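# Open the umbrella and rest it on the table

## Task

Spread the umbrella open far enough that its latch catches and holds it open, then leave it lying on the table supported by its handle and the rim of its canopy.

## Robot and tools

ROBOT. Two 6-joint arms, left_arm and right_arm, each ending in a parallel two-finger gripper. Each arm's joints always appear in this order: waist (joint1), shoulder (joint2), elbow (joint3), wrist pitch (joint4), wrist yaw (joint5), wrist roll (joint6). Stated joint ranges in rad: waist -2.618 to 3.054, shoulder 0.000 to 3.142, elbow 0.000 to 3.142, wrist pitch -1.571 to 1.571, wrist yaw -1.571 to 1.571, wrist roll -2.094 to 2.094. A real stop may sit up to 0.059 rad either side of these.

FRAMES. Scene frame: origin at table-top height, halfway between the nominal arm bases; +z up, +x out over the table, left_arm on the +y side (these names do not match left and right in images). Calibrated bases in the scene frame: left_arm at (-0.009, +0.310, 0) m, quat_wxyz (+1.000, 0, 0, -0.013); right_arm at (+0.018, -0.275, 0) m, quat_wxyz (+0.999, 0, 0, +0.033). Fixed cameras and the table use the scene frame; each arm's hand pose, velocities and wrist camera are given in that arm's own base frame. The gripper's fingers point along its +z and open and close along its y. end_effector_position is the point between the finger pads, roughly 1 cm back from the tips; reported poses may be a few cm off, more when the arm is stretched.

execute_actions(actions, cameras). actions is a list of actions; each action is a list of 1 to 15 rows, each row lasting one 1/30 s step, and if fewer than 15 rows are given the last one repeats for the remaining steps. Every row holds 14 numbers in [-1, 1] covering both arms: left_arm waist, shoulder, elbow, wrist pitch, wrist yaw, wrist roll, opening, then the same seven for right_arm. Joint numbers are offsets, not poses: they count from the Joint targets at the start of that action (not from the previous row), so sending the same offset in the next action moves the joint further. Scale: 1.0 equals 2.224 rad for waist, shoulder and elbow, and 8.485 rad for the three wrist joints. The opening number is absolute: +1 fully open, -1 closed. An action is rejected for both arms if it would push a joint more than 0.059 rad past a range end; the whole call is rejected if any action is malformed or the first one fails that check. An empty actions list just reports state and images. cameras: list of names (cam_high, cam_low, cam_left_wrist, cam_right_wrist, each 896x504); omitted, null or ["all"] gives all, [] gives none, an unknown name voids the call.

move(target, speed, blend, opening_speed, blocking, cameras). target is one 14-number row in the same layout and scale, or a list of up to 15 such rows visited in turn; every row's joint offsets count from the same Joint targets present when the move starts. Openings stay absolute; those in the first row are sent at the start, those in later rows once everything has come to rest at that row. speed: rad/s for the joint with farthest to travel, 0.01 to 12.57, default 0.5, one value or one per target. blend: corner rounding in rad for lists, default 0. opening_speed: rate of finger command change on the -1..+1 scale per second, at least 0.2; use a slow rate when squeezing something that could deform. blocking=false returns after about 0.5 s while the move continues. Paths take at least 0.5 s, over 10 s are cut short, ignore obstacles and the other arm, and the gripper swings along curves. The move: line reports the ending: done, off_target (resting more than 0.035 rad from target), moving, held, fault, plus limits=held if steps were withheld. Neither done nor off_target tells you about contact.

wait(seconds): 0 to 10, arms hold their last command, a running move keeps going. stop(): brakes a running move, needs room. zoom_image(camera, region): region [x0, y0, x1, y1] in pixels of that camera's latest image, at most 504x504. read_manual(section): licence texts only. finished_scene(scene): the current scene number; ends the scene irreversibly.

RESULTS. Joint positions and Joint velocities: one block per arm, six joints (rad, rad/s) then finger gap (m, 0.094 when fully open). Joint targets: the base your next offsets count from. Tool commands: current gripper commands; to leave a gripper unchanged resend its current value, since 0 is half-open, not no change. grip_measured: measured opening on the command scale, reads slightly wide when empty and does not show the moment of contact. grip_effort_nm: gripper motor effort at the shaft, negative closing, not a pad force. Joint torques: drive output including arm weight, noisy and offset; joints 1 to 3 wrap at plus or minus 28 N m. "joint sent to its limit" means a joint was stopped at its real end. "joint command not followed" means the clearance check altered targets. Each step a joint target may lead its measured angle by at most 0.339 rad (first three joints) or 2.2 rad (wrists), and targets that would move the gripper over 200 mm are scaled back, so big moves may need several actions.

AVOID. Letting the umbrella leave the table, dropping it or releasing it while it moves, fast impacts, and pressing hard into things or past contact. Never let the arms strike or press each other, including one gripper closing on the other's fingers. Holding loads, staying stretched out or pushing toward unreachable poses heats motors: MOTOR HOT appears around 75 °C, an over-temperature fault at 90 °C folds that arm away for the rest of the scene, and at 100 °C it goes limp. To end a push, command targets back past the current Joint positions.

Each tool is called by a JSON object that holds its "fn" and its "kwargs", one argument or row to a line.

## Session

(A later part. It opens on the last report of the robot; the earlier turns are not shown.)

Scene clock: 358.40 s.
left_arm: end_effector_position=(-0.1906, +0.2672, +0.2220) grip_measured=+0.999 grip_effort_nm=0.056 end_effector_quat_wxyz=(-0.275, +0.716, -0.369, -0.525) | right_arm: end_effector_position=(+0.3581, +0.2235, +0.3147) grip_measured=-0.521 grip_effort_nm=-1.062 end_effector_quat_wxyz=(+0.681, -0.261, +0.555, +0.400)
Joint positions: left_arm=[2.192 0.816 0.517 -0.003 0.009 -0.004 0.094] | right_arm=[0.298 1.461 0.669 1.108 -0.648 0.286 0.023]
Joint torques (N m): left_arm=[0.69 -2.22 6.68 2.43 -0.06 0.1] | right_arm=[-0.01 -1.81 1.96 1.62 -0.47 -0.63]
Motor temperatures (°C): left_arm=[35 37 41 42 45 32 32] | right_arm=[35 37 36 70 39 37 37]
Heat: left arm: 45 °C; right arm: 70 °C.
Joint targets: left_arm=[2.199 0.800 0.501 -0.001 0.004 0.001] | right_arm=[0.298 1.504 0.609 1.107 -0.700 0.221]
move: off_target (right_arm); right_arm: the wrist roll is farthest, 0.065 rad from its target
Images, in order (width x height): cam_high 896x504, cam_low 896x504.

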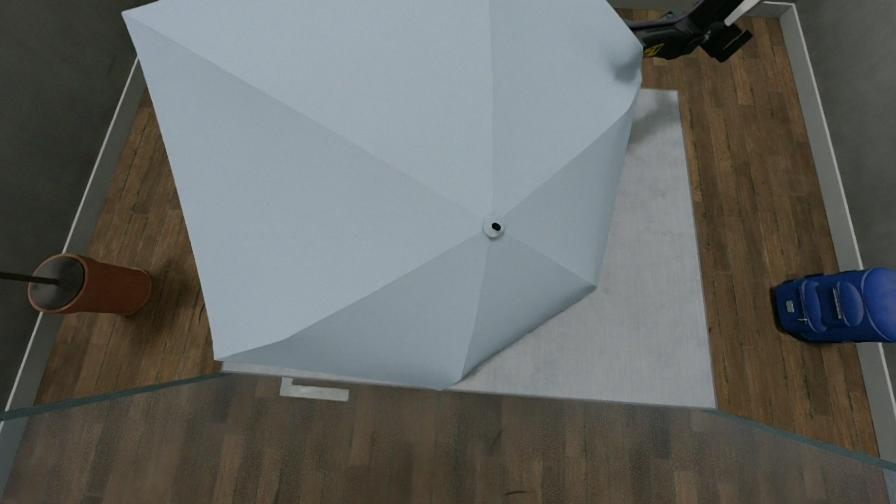

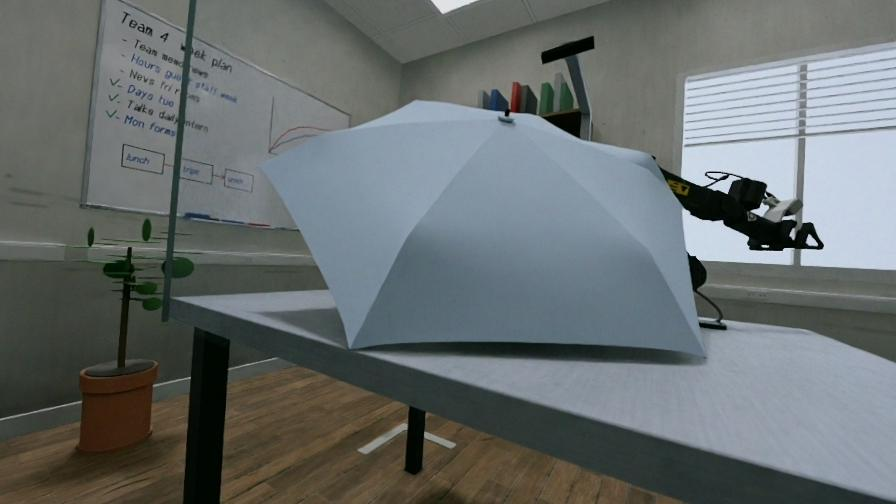

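{"fn": "move", "kwargs": {
  "target": [-0.13,0.495,0.36,0,0,0,1,0,0,0,0,0,0,-1],
  "speed": 0.6,
  "cameras": []
}}

{"fn": "move", "kwargs": {
  "target": [0,0,0,0,0,0,1,0.02,-0.1151,0.0063,-0.0322,0,0,-1],
  "speed": 0.2,
  "cameras": ["cam_high","cam_low"]
}}

Scene clock: 365.37 s.
left_arm: end_effector_position=(-0.1818, +0.5096, +0.1366) grip_measured=+0.999 grip_effort_nm=0.046 end_effector_quat_wxyz=(-0.270, +0.724, -0.510, -0.377) | right_arm: end_effector_position=(+0.3580, +0.2235, +0.3149) grip_measured=-0.521 grip_effort_nm=-1.062 end_effector_quat_wxyz=(+0.681, -0.261, +0.555, +0.400)
Joint positions: left_arm=[1.914 1.886 1.274 0.005 0.006 -0.004 0.094] | right_arm=[0.298 1.461 0.669 1.109 -0.649 0.288 0.023]
Joint torques (N m): left_arm=[-0.24 -7.73 9.58 2.13 -0.04 0.1] | right_arm=[0.02 -1.81 1.95 1.62 -0.47 -0.65]
Motor temperatures (°C): left_arm=[35 37 42 43 44 32 32] | right_arm=[35 37 36 66 38 36 37]
Heat: left arm: 44 °C; right arm: 66 °C.
Joint targets: left_arm=[1.910 1.901 1.302 -0.001 0.004 0.002] | right_arm=[0.298 1.504 0.609 1.107 -0.700 0.221]
move: off_target (right_arm); right_arm: the wrist roll is farthest, 0.067 rad from its target
No camera images: "cameras" was empty.

Scene clock: 367.17 s.
left_arm: end_effector_position=(-0.1818, +0.5096, +0.1366) grip_measured=+0.999 grip_effort_nm=0.051 end_effector_quat_wxyz=(-0.270, +0.724, -0.510, -0.377) | right_arm: end_effector_position=(+0.3215, +0.2331, +0.3130) grip_measured=-0.581 grip_effort_nm=-1.062 end_effector_quat_wxyz=(+0.638, -0.289, +0.585, +0.409)
Joint positions: left_arm=[1.914 1.886 1.274 0.005 0.006 -0.004 0.094] | right_arm=[0.337 1.277 0.636 0.835 -0.683 0.235 0.02]
Joint torques (N m): left_arm=[-0.25 -7.73 9.57 2.13 -0.04 0.11] | right_arm=[0.5 -6.26 6.22 1.71 -0.12 -0.11]
Motor temperatures (°C): left_arm=[35 37 42 43 44 32 32] | right_arm=[35 37 36 65 38 36 37]
Heat: left arm: 44 °C; right arm: 65 °C.
Joint targets: left_arm=[1.910 1.901 1.302 -0.001 0.004 0.002] | right_arm=[0.342 1.248 0.623 0.834 -0.700 0.221]
move: done
Images, in order (width x height): cam_high 896x504, cam_low 896x504.

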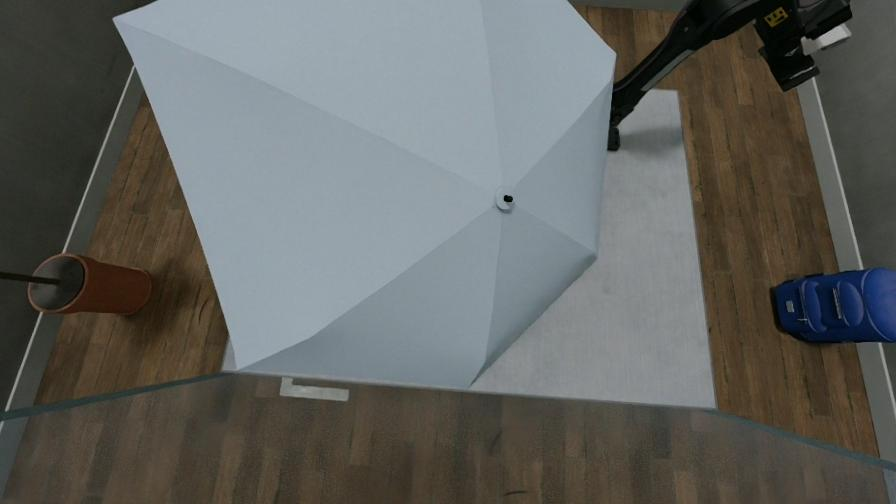

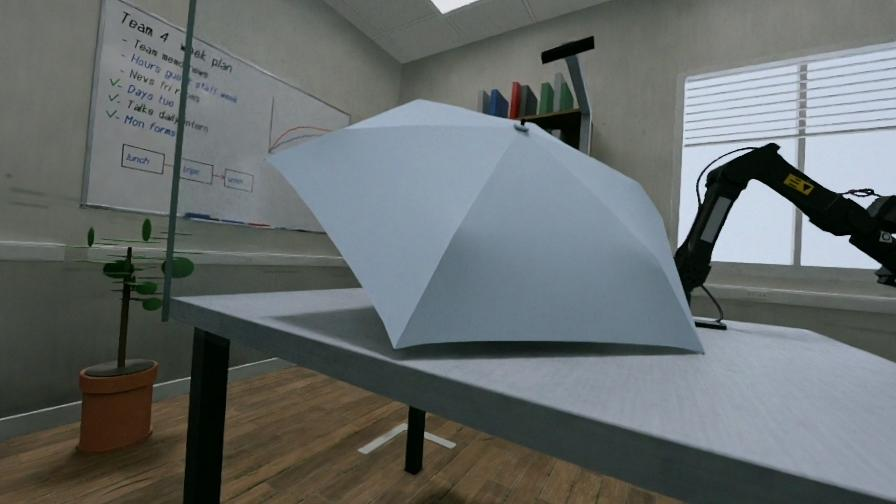

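{"fn": "move", "kwargs": {
  "target": [0,0,0,0,0,0,1,0.045,0.103,-0.0863,0.0455,0,0,-1],
  "speed": 0.15
}}

Scene clock: 373.80 s.
left_arm: end_effector_position=(-0.1818, +0.5096, +0.1366) grip_measured=+0.999 grip_effort_nm=0.051 end_effector_quat_wxyz=(-0.270, +0.724, -0.510, -0.377) | right_arm: end_effector_position=(+0.2860, +0.2672, +0.3025) grip_measured=-0.582 grip_effort_nm=-1.062 end_effector_quat_wxyz=(+0.599, -0.323, +0.537, +0.500)
Joint positions: left_arm=[1.914 1.886 1.274 0.005 0.006 -0.004 0.094] | right_arm=[0.418 1.386 0.577 1.123 -0.794 0.382 0.02]
Joint torques (N m): left_arm=[-0.25 -7.72 9.58 2.12 -0.05 0.11] | right_arm=[2.43 2.82 -5.78 2.49 1.18 -1.56]
Motor temperatures (°C): left_arm=[35 37 42 43 44 32 32] | right_arm=[35 37 36 64 38 36 37]
Heat: left arm: 44 °C; right arm: 64 °C.
Joint targets: left_arm=[1.910 1.901 1.302 -0.001 0.004 0.002] | right_arm=[0.442 1.477 0.431 1.220 -0.700 0.221]
move: off_target (right_arm); right_arm: the wrist roll is farthest, 0.161 rad from its target

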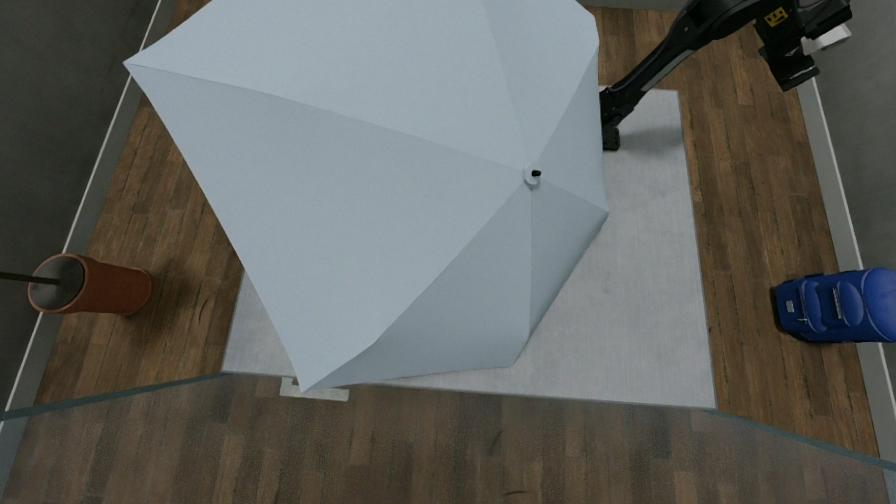

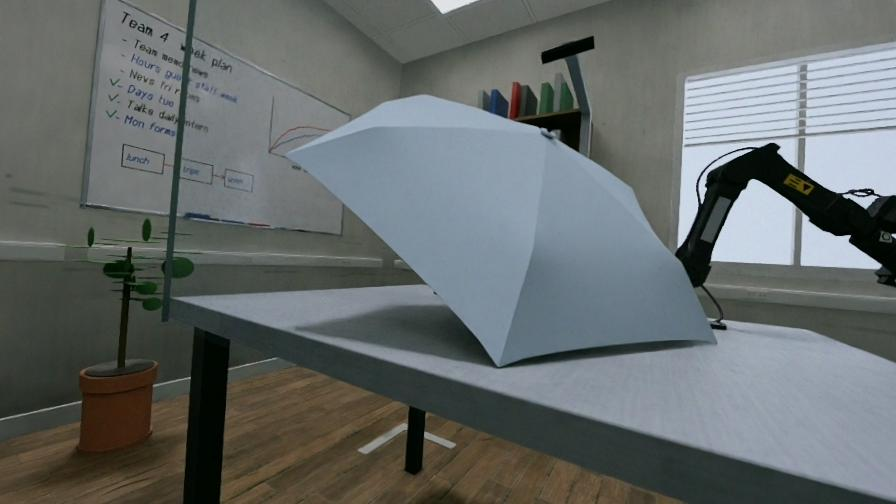

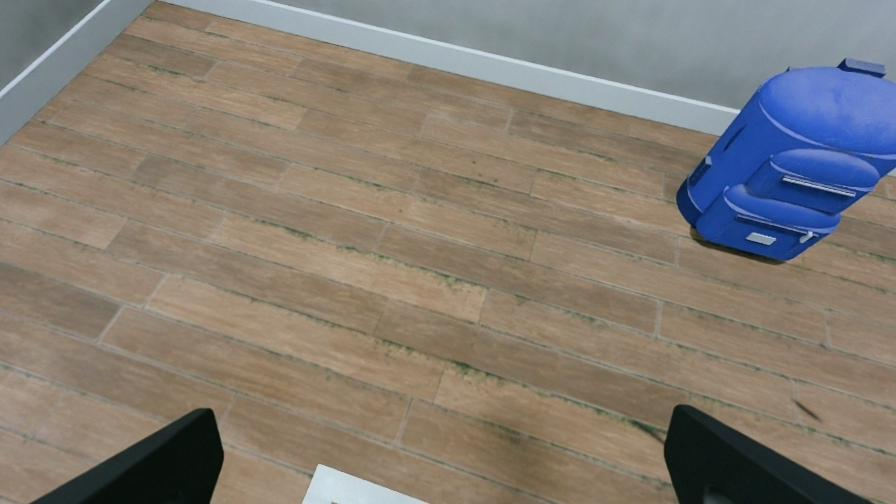

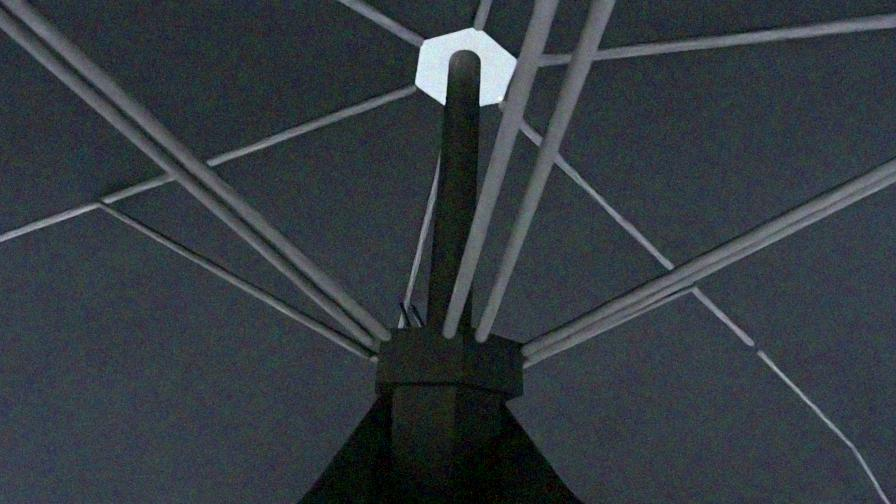

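{"fn": "move", "kwargs": {
  "target": [0,0,0,0,0,0,1,-0.005,0,0,0.036,-0.011,0.02,-1],
  "speed": 0.15,
  "cameras": ["cam_high","cam_low","cam_right_wrist"]
}}

Scene clock: 382.87 s.
left_arm: end_effector_position=(-0.1818, +0.5096, +0.1366) grip_measured=+0.999 grip_effort_nm=0.046 end_effector_quat_wxyz=(-0.270, +0.724, -0.510, -0.377) | right_arm: end_effector_position=(+0.2434, +0.2706, +0.3177) grip_measured=-0.583 grip_effort_nm=-1.067 end_effector_quat_wxyz=(+0.550, -0.351, +0.484, +0.583)
Joint positions: left_arm=[1.914 1.886 1.274 0.005 0.006 -0.004 0.094] | right_arm=[0.425 1.406 0.545 1.374 -0.952 0.618 0.02]
Joint torques (N m): left_arm=[-0.25 -7.72 9.57 2.13 -0.04 0.11] | right_arm=[0.62 1.32 -3.37 2.76 2.04 -2.24]
Motor temperatures (°C): left_arm=[35 37 43 44 43 32 32] | right_arm=[35 36 36 65 38 38 37]
Heat: left arm: 44 °C; right arm: 65 °C.
Joint targets: left_arm=[1.910 1.901 1.302 -0.001 0.004 0.002] | right_arm=[0.431 1.477 0.431 1.525 -0.794 0.390]
move: off_target (right_arm); right_arm: the wrist roll is farthest, 0.227 rad from its target
Images, in order (width x height): cam_high 896x504, cam_low 896x504, cam_right_wrist 896x504.

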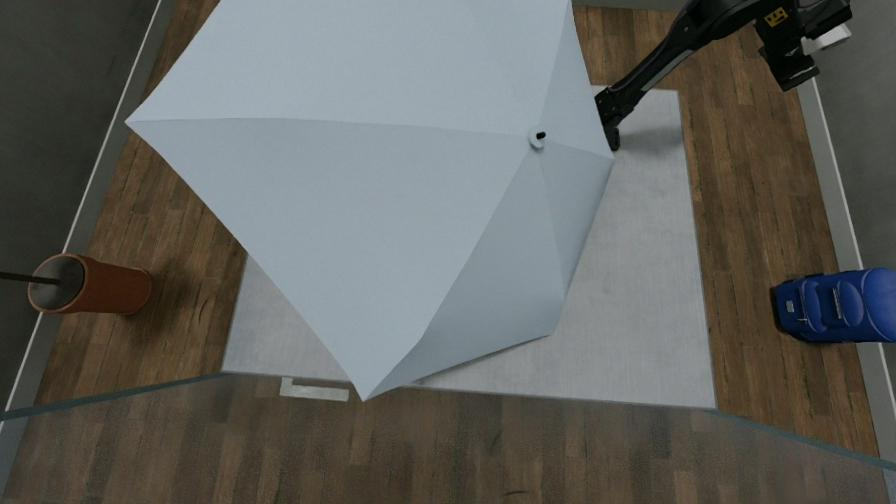

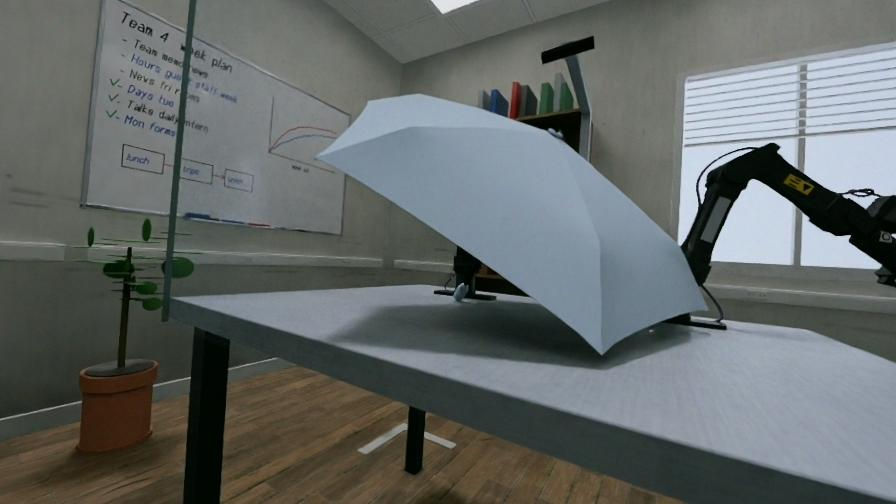

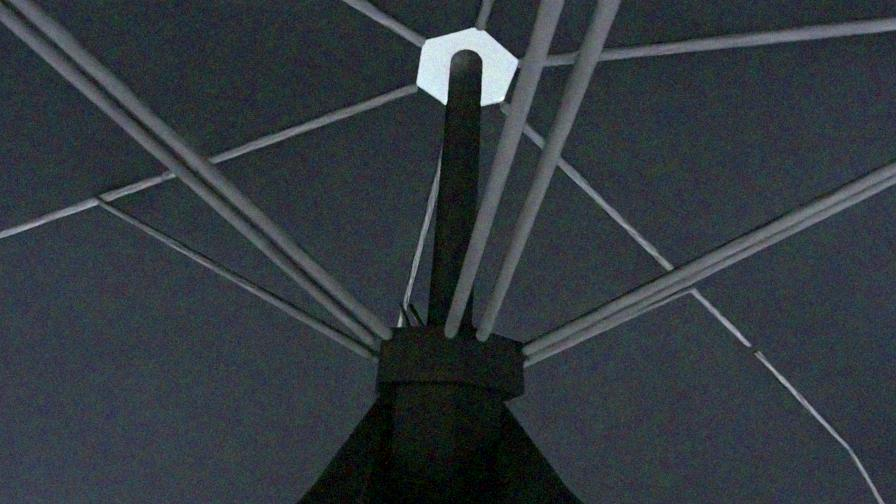

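{"fn": "move", "kwargs": {
  "target": [0,0,0,0,0,0,1,-0.0139,0.0859,0.2055,-0.0273,-0.0186,0.0269,-1],
  "speed": 0.2,
  "cameras": ["cam_high","cam_low"]
}}

{"fn": "zoom_image", "kwargs": {
  "camera": "cam_low",
  "region": [400, 230, 740, 380]
}}

Scene clock: 391.23 s.
left_arm: end_effector_position=(-0.1818, +0.5096, +0.1366) grip_measured=+0.999 grip_effort_nm=0.056 end_effector_quat_wxyz=(-0.270, +0.724, -0.510, -0.377) | right_arm: end_effector_position=(+0.2967, +0.3019, +0.3336) grip_measured=-0.568 grip_effort_nm=-1.062 end_effector_quat_wxyz=(+0.537, -0.370, +0.475, +0.590)
Joint positions: left_arm=[1.914 1.886 1.274 0.005 0.006 -0.004 0.094] | right_arm=[0.429 1.636 0.841 1.326 -1 0.63 0.02]
Joint torques (N m): left_arm=[-0.24 -7.72 9.58 2.12 -0.04 0.11] | right_arm=[-2.91 -3.79 10.82 1 0.8 -0.09]
Motor temperatures (°C): left_arm=[35 38 43 44 43 31 32] | right_arm=[35 36 36 64 39 40 38]
Heat: left arm: 44 °C; right arm: 64 °C.
Joint targets: left_arm=[1.910 1.901 1.302 -0.001 0.004 0.002] | right_arm=[0.400 1.668 0.888 1.294 -0.951 0.618]
move: off_target (right_arm); right_arm: the wrist yaw is farthest, 0.048 rad from its target
Images, in order (width x height): cam_high 896x504, cam_low 896x504.

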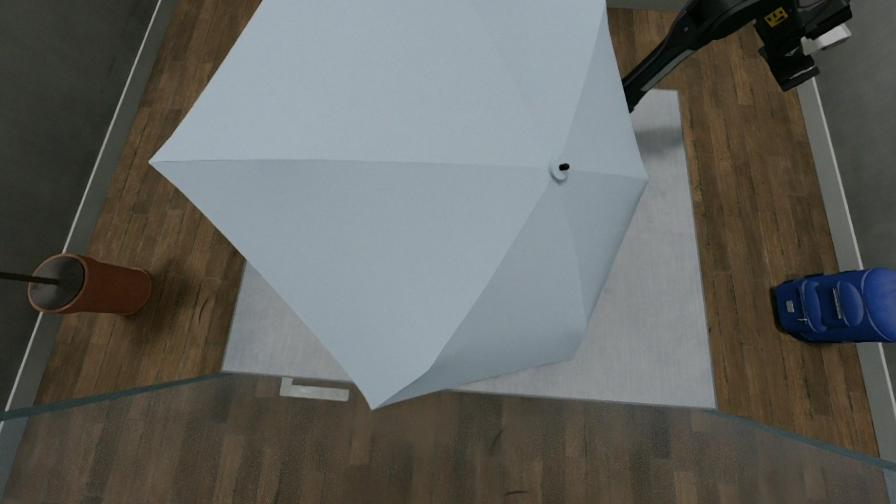

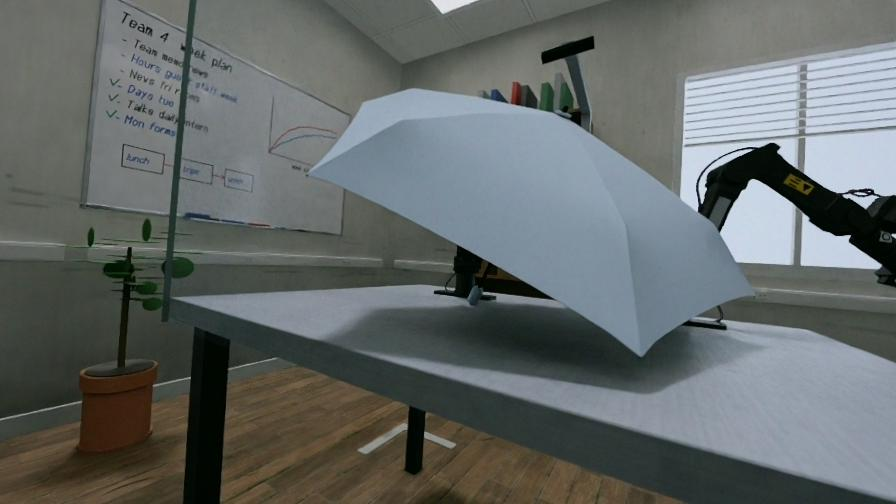

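Scaled by 1.482 from the camera's 896x504 image, which has a finer 1280x720 frame.

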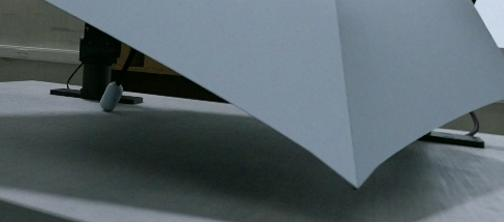

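{"fn": "move", "kwargs": {
  "target": [0,0,0,0,0,0,1,0,0.0364,-0.0297,0.0172,0,-0.0236,-1],
  "speed": 0.1,
  "cameras": ["cam_high","cam_low"]
}}

{"fn": "zoom_image", "kwargs": {
  "camera": "cam_low",
  "region": [400, 230, 740, 380]
}}

Scene clock: 397.83 s.
left_arm: end_effector_position=(-0.1818, +0.5096, +0.1366) grip_measured=+0.999 grip_effort_nm=0.056 end_effector_quat_wxyz=(-0.270, +0.724, -0.510, -0.377) | right_arm: end_effector_position=(+0.2989, +0.3079, +0.3270) grip_measured=-0.552 grip_effort_nm=-1.067 end_effector_quat_wxyz=(+0.545, -0.370, +0.466, +0.591)
Joint positions: left_arm=[1.914 1.886 1.274 0.005 0.006 -0.004 0.094] | right_arm=[0.446 1.685 0.841 1.397 -0.978 0.628 0.021]
Joint torques (N m): left_arm=[-0.24 -7.73 9.58 2.12 -0.04 0.11] | right_arm=[-4.56 -1.69 4.85 1.69 0.57 -2.05]
Motor temperatures (°C): left_arm=[35 38 43 44 42 31 32] | right_arm=[35 36 37 62 39 39 38]
Heat: left arm: 44 °C; right arm: 62 °C.
Joint targets: left_arm=[1.910 1.901 1.302 -0.001 0.004 0.002] | right_arm=[0.400 1.749 0.822 1.440 -0.951 0.418]
move: off_target (right_arm); right_arm: the wrist roll is farthest, 0.210 rad from its target
Images, in order (width x height): cam_high 896x504, cam_low 896x504.

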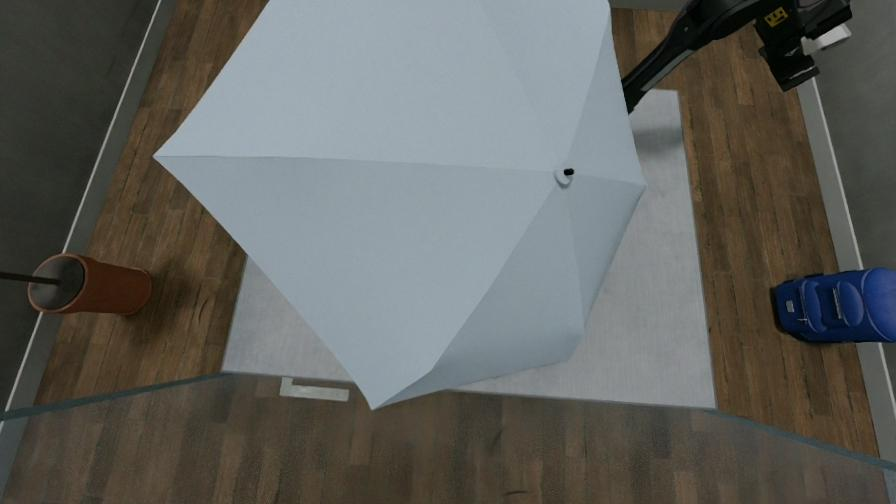

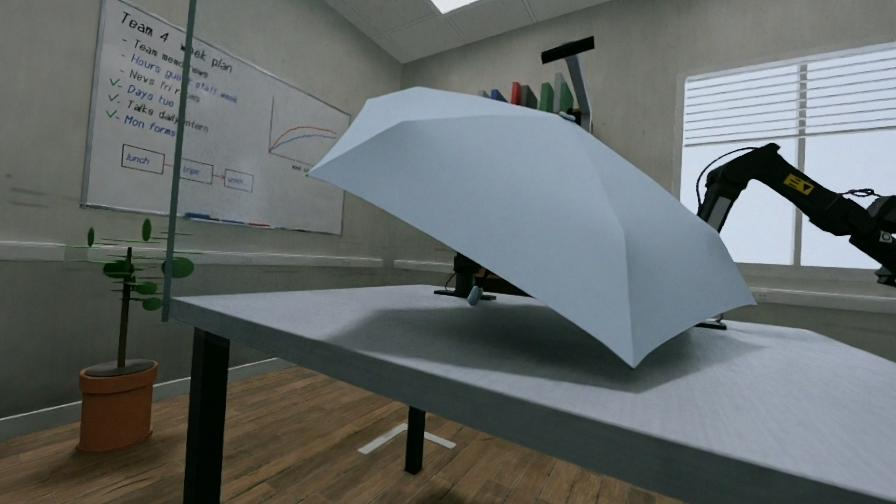

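Scaled by 1.482 from the camera's 896x504 image, which has a finer 1280x720 frame.

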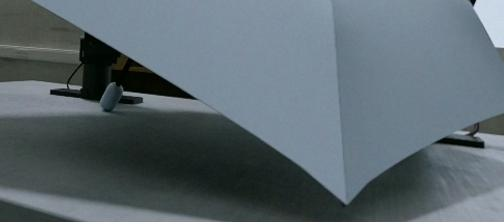

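{"fn": "move", "kwargs": {
  "target": [0,0,0,0,0,0,1,0.015,-0.02,0,-0.004,0,0.0236,-1],
  "speed": 0.1,
  "cameras": []
}}

{"fn": "move", "kwargs": {
  "target": [0,0,0,0,0,0,1,0,0,0,0,0,0,0.3],
  "opening_speed": 0.3
}}

{"fn": "zoom_image", "kwargs": {
  "camera": "cam_low",
  "region": [400, 230, 780, 380]
}}

Scene clock: 405.57 s.
left_arm: end_effector_position=(-0.1818, +0.5096, +0.1366) grip_measured=+0.999 grip_effort_nm=0.051 end_effector_quat_wxyz=(-0.270, +0.724, -0.510, -0.377) | right_arm: end_effector_position=(+0.2971, +0.3094, +0.3277) grip_measured=-0.552 grip_effort_nm=-1.062 end_effector_quat_wxyz=(+0.535, -0.363, +0.469, +0.601)
Joint positions: left_arm=[1.914 1.886 1.274 0.005 0.006 -0.004 0.094] | right_arm=[0.452 1.685 0.841 1.4 -0.976 0.661 0.021]
Joint torques (N m): left_arm=[-0.24 -7.73 9.58 2.13 -0.04 0.11] | right_arm=[-1.81 -4.96 4.82 1.34 0.54 -0.4]
Motor temperatures (°C): left_arm=[35 38 43 44 42 31 32] | right_arm=[35 36 37 60 38 40 38]
Heat: left arm: 44 °C; right arm: 60 °C.
Joint targets: left_arm=[1.910 1.901 1.302 -0.001 0.004 0.002] | right_arm=[0.433 1.704 0.822 1.406 -0.951 0.618]
move: off_target (right_arm); right_arm: the wrist roll is farthest, 0.043 rad from its target
No camera images: "cameras" was empty.

Scene clock: 410.10 s.
left_arm: end_effector_position=(-0.1818, +0.5096, +0.1366) grip_measured=+0.999 grip_effort_nm=0.046 end_effector_quat_wxyz=(-0.270, +0.724, -0.510, -0.377) | right_arm: end_effector_position=(+0.3032, +0.3062, +0.3205) grip_measured=+0.298 grip_effort_nm=0.085 end_effector_quat_wxyz=(+0.538, -0.363, +0.477, +0.592)
Joint positions: left_arm=[1.914 1.886 1.274 0.005 0.006 -0.004 0.094] | right_arm=[0.437 1.693 0.836 1.386 -0.981 0.635 0.061]
Joint torques (N m): left_arm=[-0.27 -7.73 9.57 2.12 -0.03 0.11] | right_arm=[-0.32 -5.56 5.2 1.51 0.59 -0.14]
Motor temperatures (°C): left_arm=[35 38 43 45 42 31 32] | right_arm=[35 36 36 59 38 39 37]
Heat: left arm: 45 °C; right arm: 59 °C.
Joint targets: left_arm=[1.910 1.901 1.302 -0.001 0.004 0.002] | right_arm=[0.434 1.704 0.822 1.406 -0.951 0.618]
move: done

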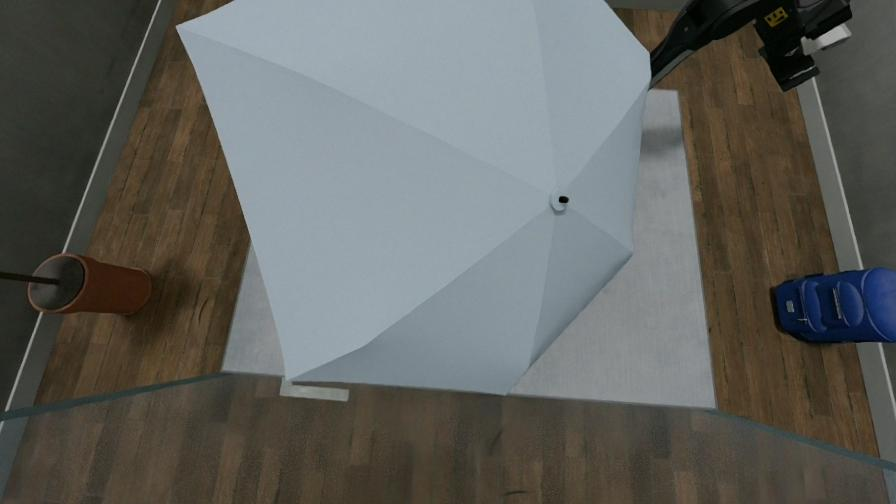

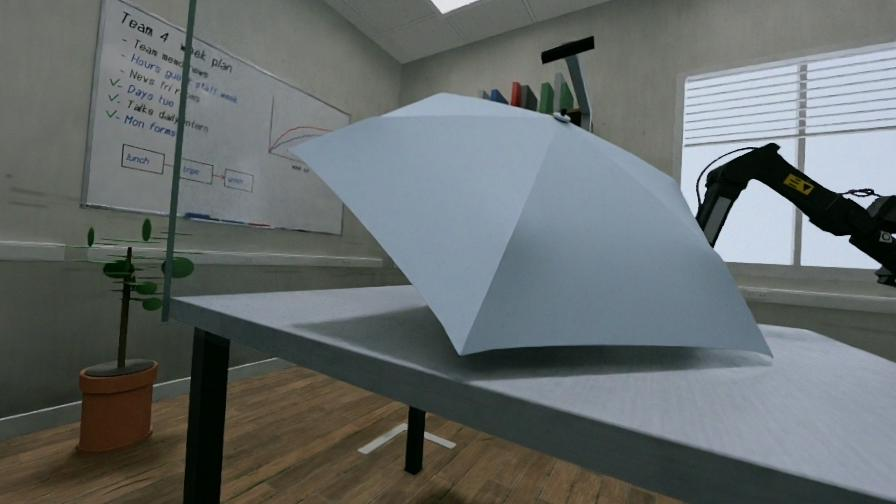

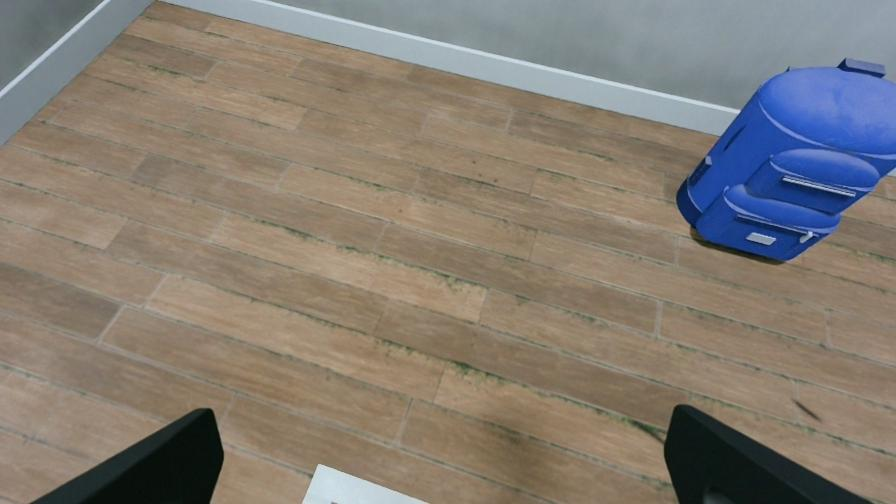

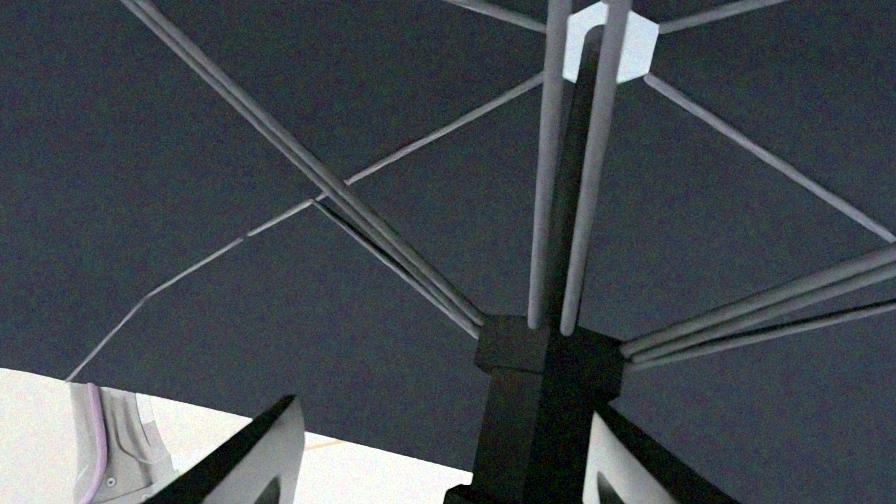

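Scaled by 1.326 from the camera's 896x504 image, which has a finer 1280x720 frame.

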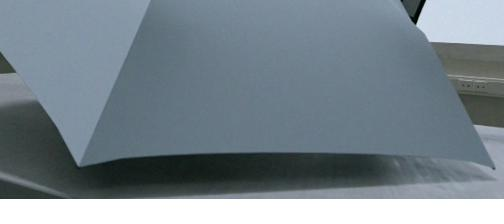

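{"fn": "move", "kwargs": {
  "target": [
    [0,0,0,0,0,0,1,0,0,0,0,0,0,-0.6],
    [0,0,0,0,0,0,1,0.028,-0.08,-0.085,0.0012,0,0,-0.6]
  ],
  "speed": 0.12,
  "opening_speed": 0.4,
  "cameras": ["cam_high","cam_low","cam_right_wrist"]
}}

Scene clock: 416.87 s.
left_arm: end_effector_position=(-0.1818, +0.5096, +0.1366) grip_measured=+0.999 grip_effort_nm=0.046 end_effector_quat_wxyz=(-0.270, +0.724, -0.510, -0.377) | right_arm: end_effector_position=(+0.2564, +0.3001, +0.3171) grip_measured=-0.483 grip_effort_nm=-1.072 end_effector_quat_wxyz=(+0.533, -0.358, +0.474, +0.602)
Joint positions: left_arm=[1.914 1.886 1.274 0.005 0.006 -0.004 0.094] | right_arm=[0.488 1.549 0.657 1.413 -0.939 0.633 0.024]
Joint torques (N m): left_arm=[-0.23 -7.71 9.59 2.13 -0.04 0.11] | right_arm=[0.76 -6.97 4.25 1.36 0.11 -0.11]
Motor temperatures (°C): left_arm=[35 38 43 45 41 31 32] | right_arm=[35 36 36 59 37 38 37]
Heat: left arm: 45 °C; right arm: 59 °C.
Joint targets: left_arm=[1.910 1.901 1.302 -0.001 0.004 0.002] | right_arm=[0.496 1.527 0.633 1.416 -0.951 0.619]
move: done
Images, in order (width x height): cam_high 896x504, cam_low 896x504, cam_right_wrist 896x504.

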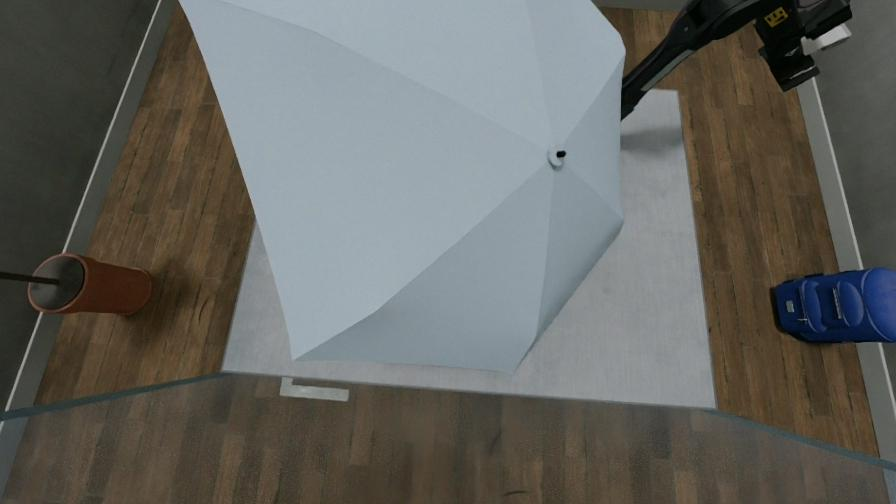

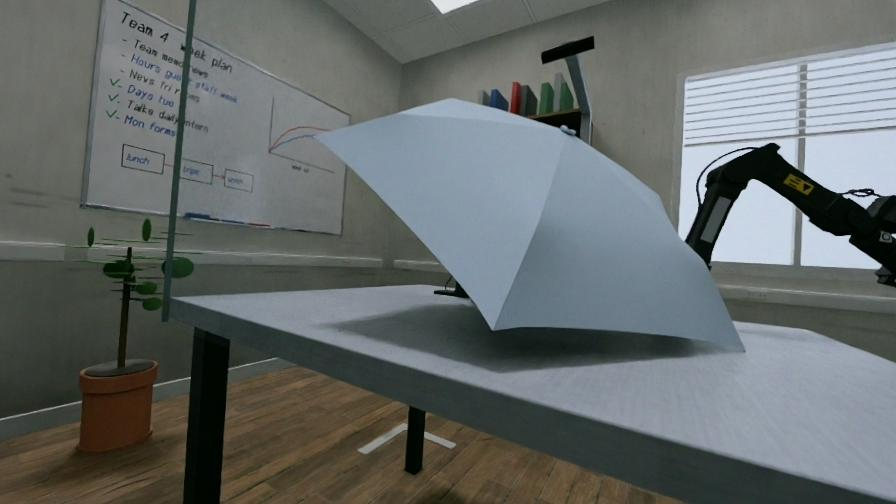

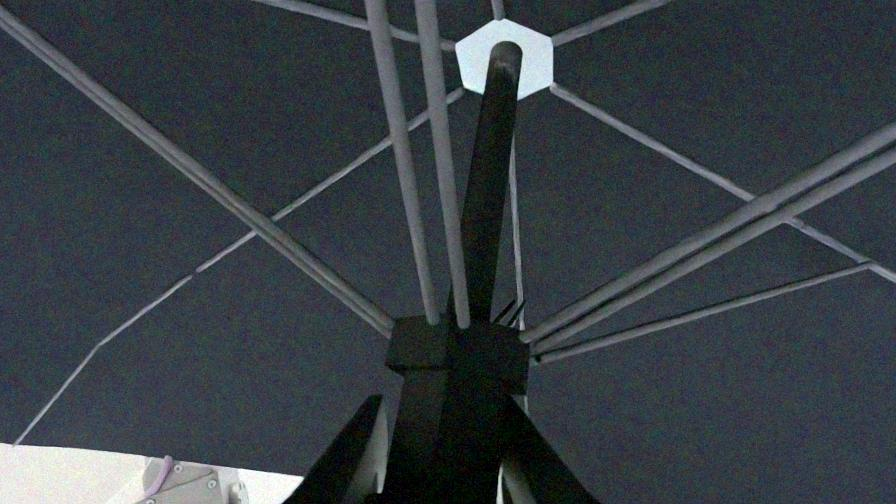

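{"fn": "move", "kwargs": {
  "target": [
    [0,0,0,0,0,0,1,0,0,0,0,0,0,1],
    [0,0,0,0,0,0,1,-0.05,-0.06,-0.06,0,0,0,1]
  ],
  "speed": 0.15,
  "opening_speed": 0.4
}}

{"fn": "zoom_image", "kwargs": {
  "camera": "cam_low",
  "region": [400, 230, 780, 380]
}}

Scene clock: 425.33 s.
left_arm: end_effector_position=(-0.1818, +0.5096, +0.1366) grip_measured=+0.999 grip_effort_nm=0.046 end_effector_quat_wxyz=(-0.270, +0.724, -0.510, -0.377) | right_arm: end_effector_position=(+0.2509, +0.2604, +0.3115) grip_measured=+0.998 grip_effort_nm=0.081 end_effector_quat_wxyz=(+0.559, -0.337, +0.492, +0.576)
Joint positions: left_arm=[1.914 1.886 1.274 0.005 0.006 -0.004 0.094] | right_arm=[0.39 1.416 0.519 1.412 -0.946 0.631 0.094]
Joint torques (N m): left_arm=[-0.23 -7.72 9.57 2.13 -0.04 0.1] | right_arm=[-0.47 -5.86 4.66 1.37 0.19 -0.1]
Motor temperatures (°C): left_arm=[35 38 43 45 41 31 32] | right_arm=[35 36 36 58 37 37 37]
Heat: left arm: 45 °C; right arm: 58 °C.
Joint targets: left_arm=[1.910 1.901 1.302 -0.001 0.004 0.002] | right_arm=[0.385 1.393 0.500 1.416 -0.951 0.619]
move: done

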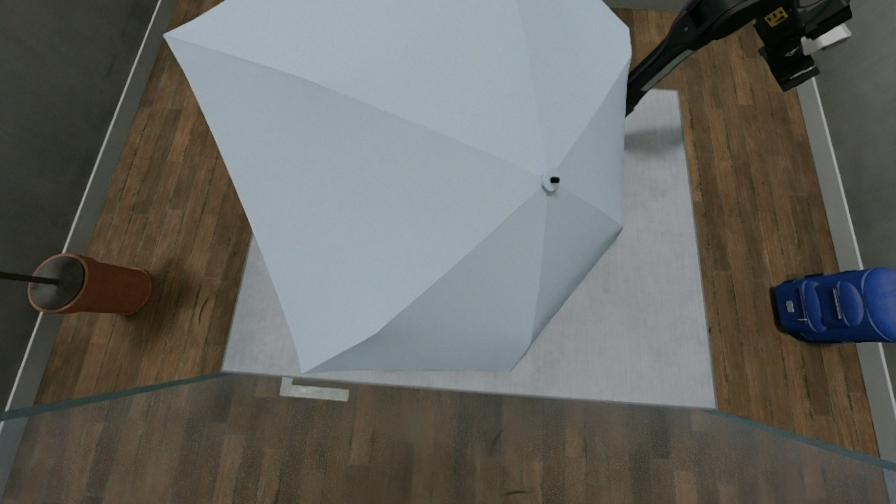

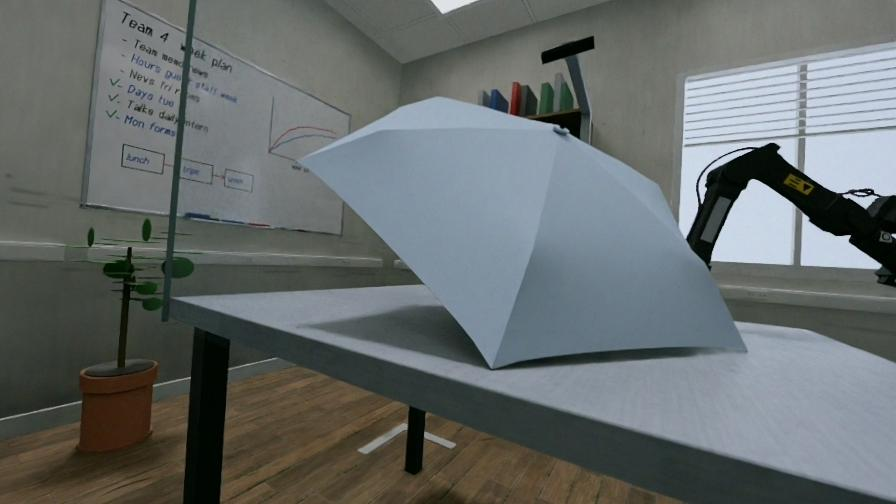

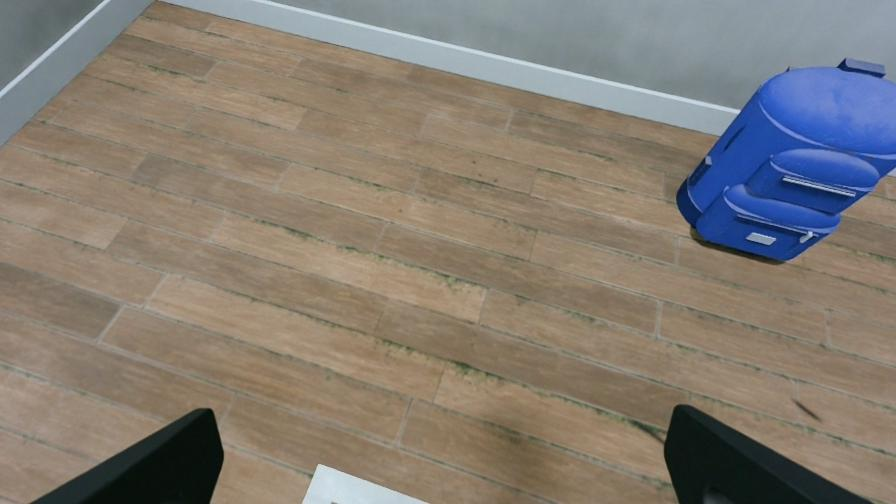

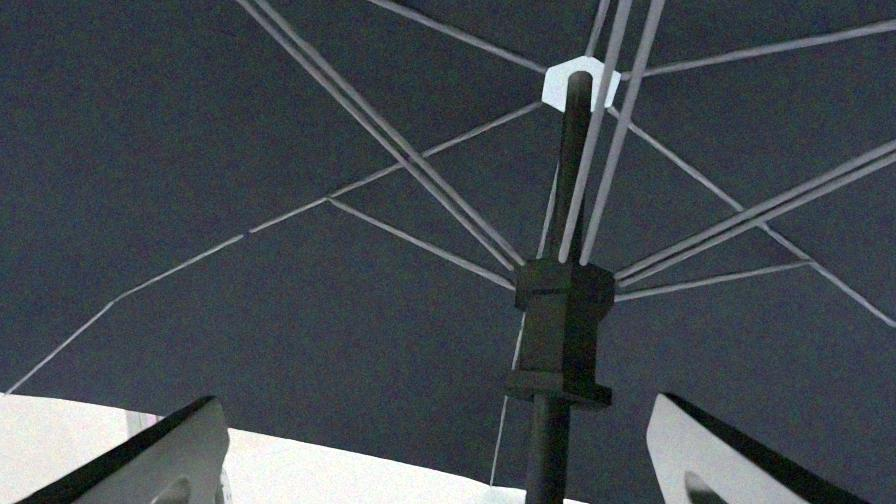

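Scaled by 1.326 from the camera's 896x504 image, which has a finer 1280x720 frame.

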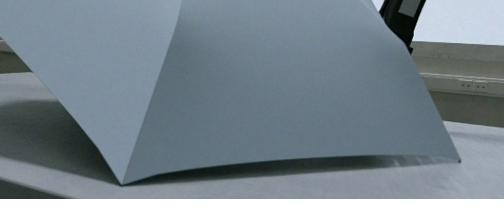

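{"fn": "move", "kwargs": {
  "target": [0,0,0,0,0,0,1,-0.02,-0.12,-0.1,-0.012,0,0,1],
  "speed": 0.15
}}

Scene clock: 428.80 s.
left_arm: end_effector_position=(-0.1818, +0.5096, +0.1366) grip_measured=+0.999 grip_effort_nm=0.046 end_effector_quat_wxyz=(-0.270, +0.724, -0.510, -0.377) | right_arm: end_effector_position=(+0.2070, +0.2295, +0.2959) grip_measured=+0.998 grip_effort_nm=0.085 end_effector_quat_wxyz=(+0.561, -0.320, +0.512, +0.566)
Joint positions: left_arm=[1.914 1.886 1.274 0.005 0.006 -0.004 0.094] | right_arm=[0.346 1.143 0.296 1.328 -0.946 0.631 0.094]
Joint torques (N m): left_arm=[-0.24 -7.72 9.58 2.12 -0.03 0.1] | right_arm=[-0.59 -3.38 4.88 1.25 0.18 -0.12]
Motor temperatures (°C): left_arm=[35 38 43 45 41 31 32] | right_arm=[35 36 36 57 37 37 37]
Heat: left arm: 45 °C; right arm: 57 °C.
Joint targets: left_arm=[1.910 1.901 1.302 -0.001 0.004 0.002] | right_arm=[0.340 1.126 0.277 1.314 -0.951 0.619]
move: done

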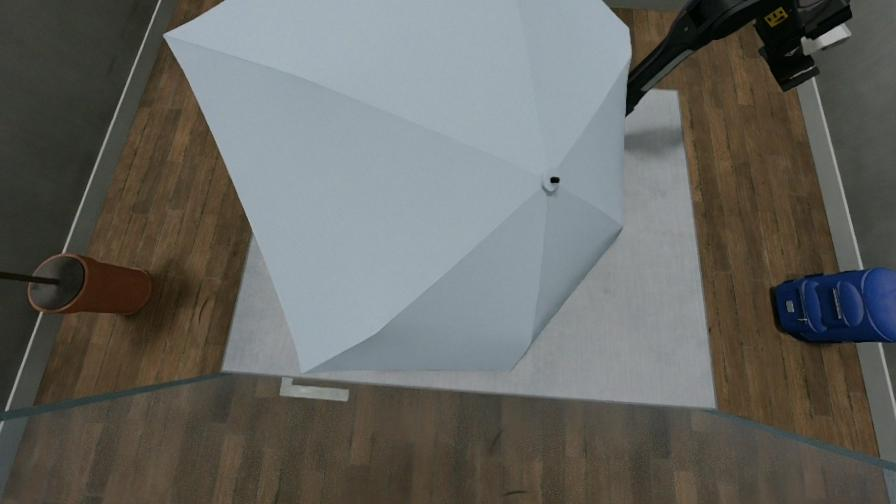

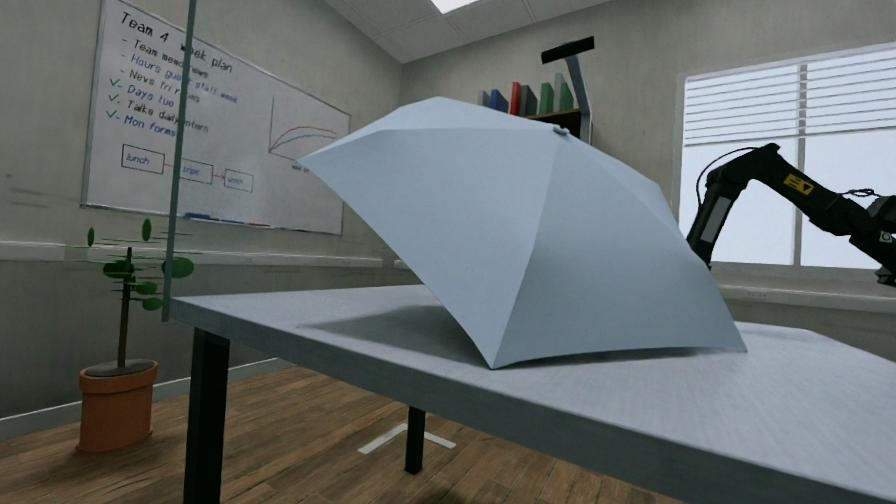

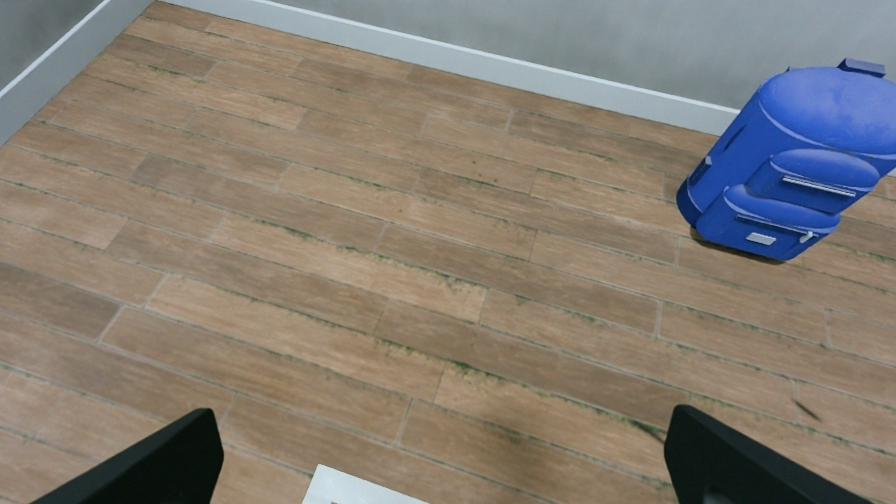

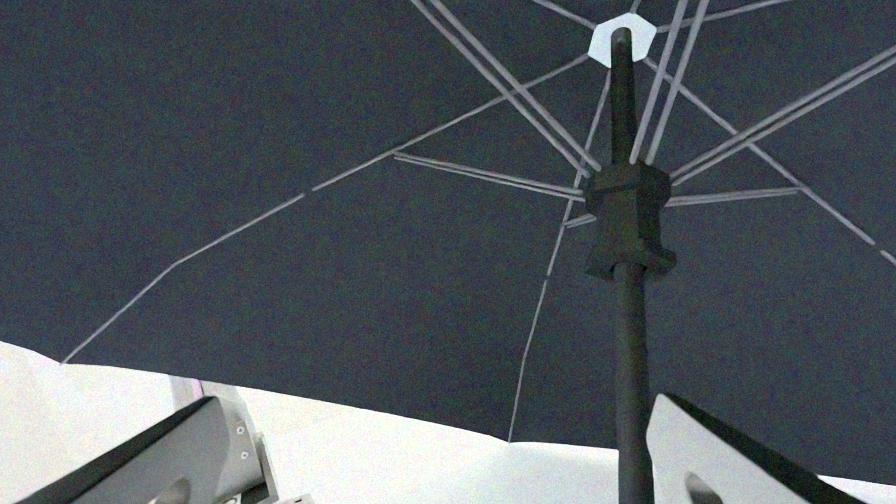

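{"fn": "finished_scene", "kwargs": {
  "scene": 1
}}

The scene is finished: the task was done.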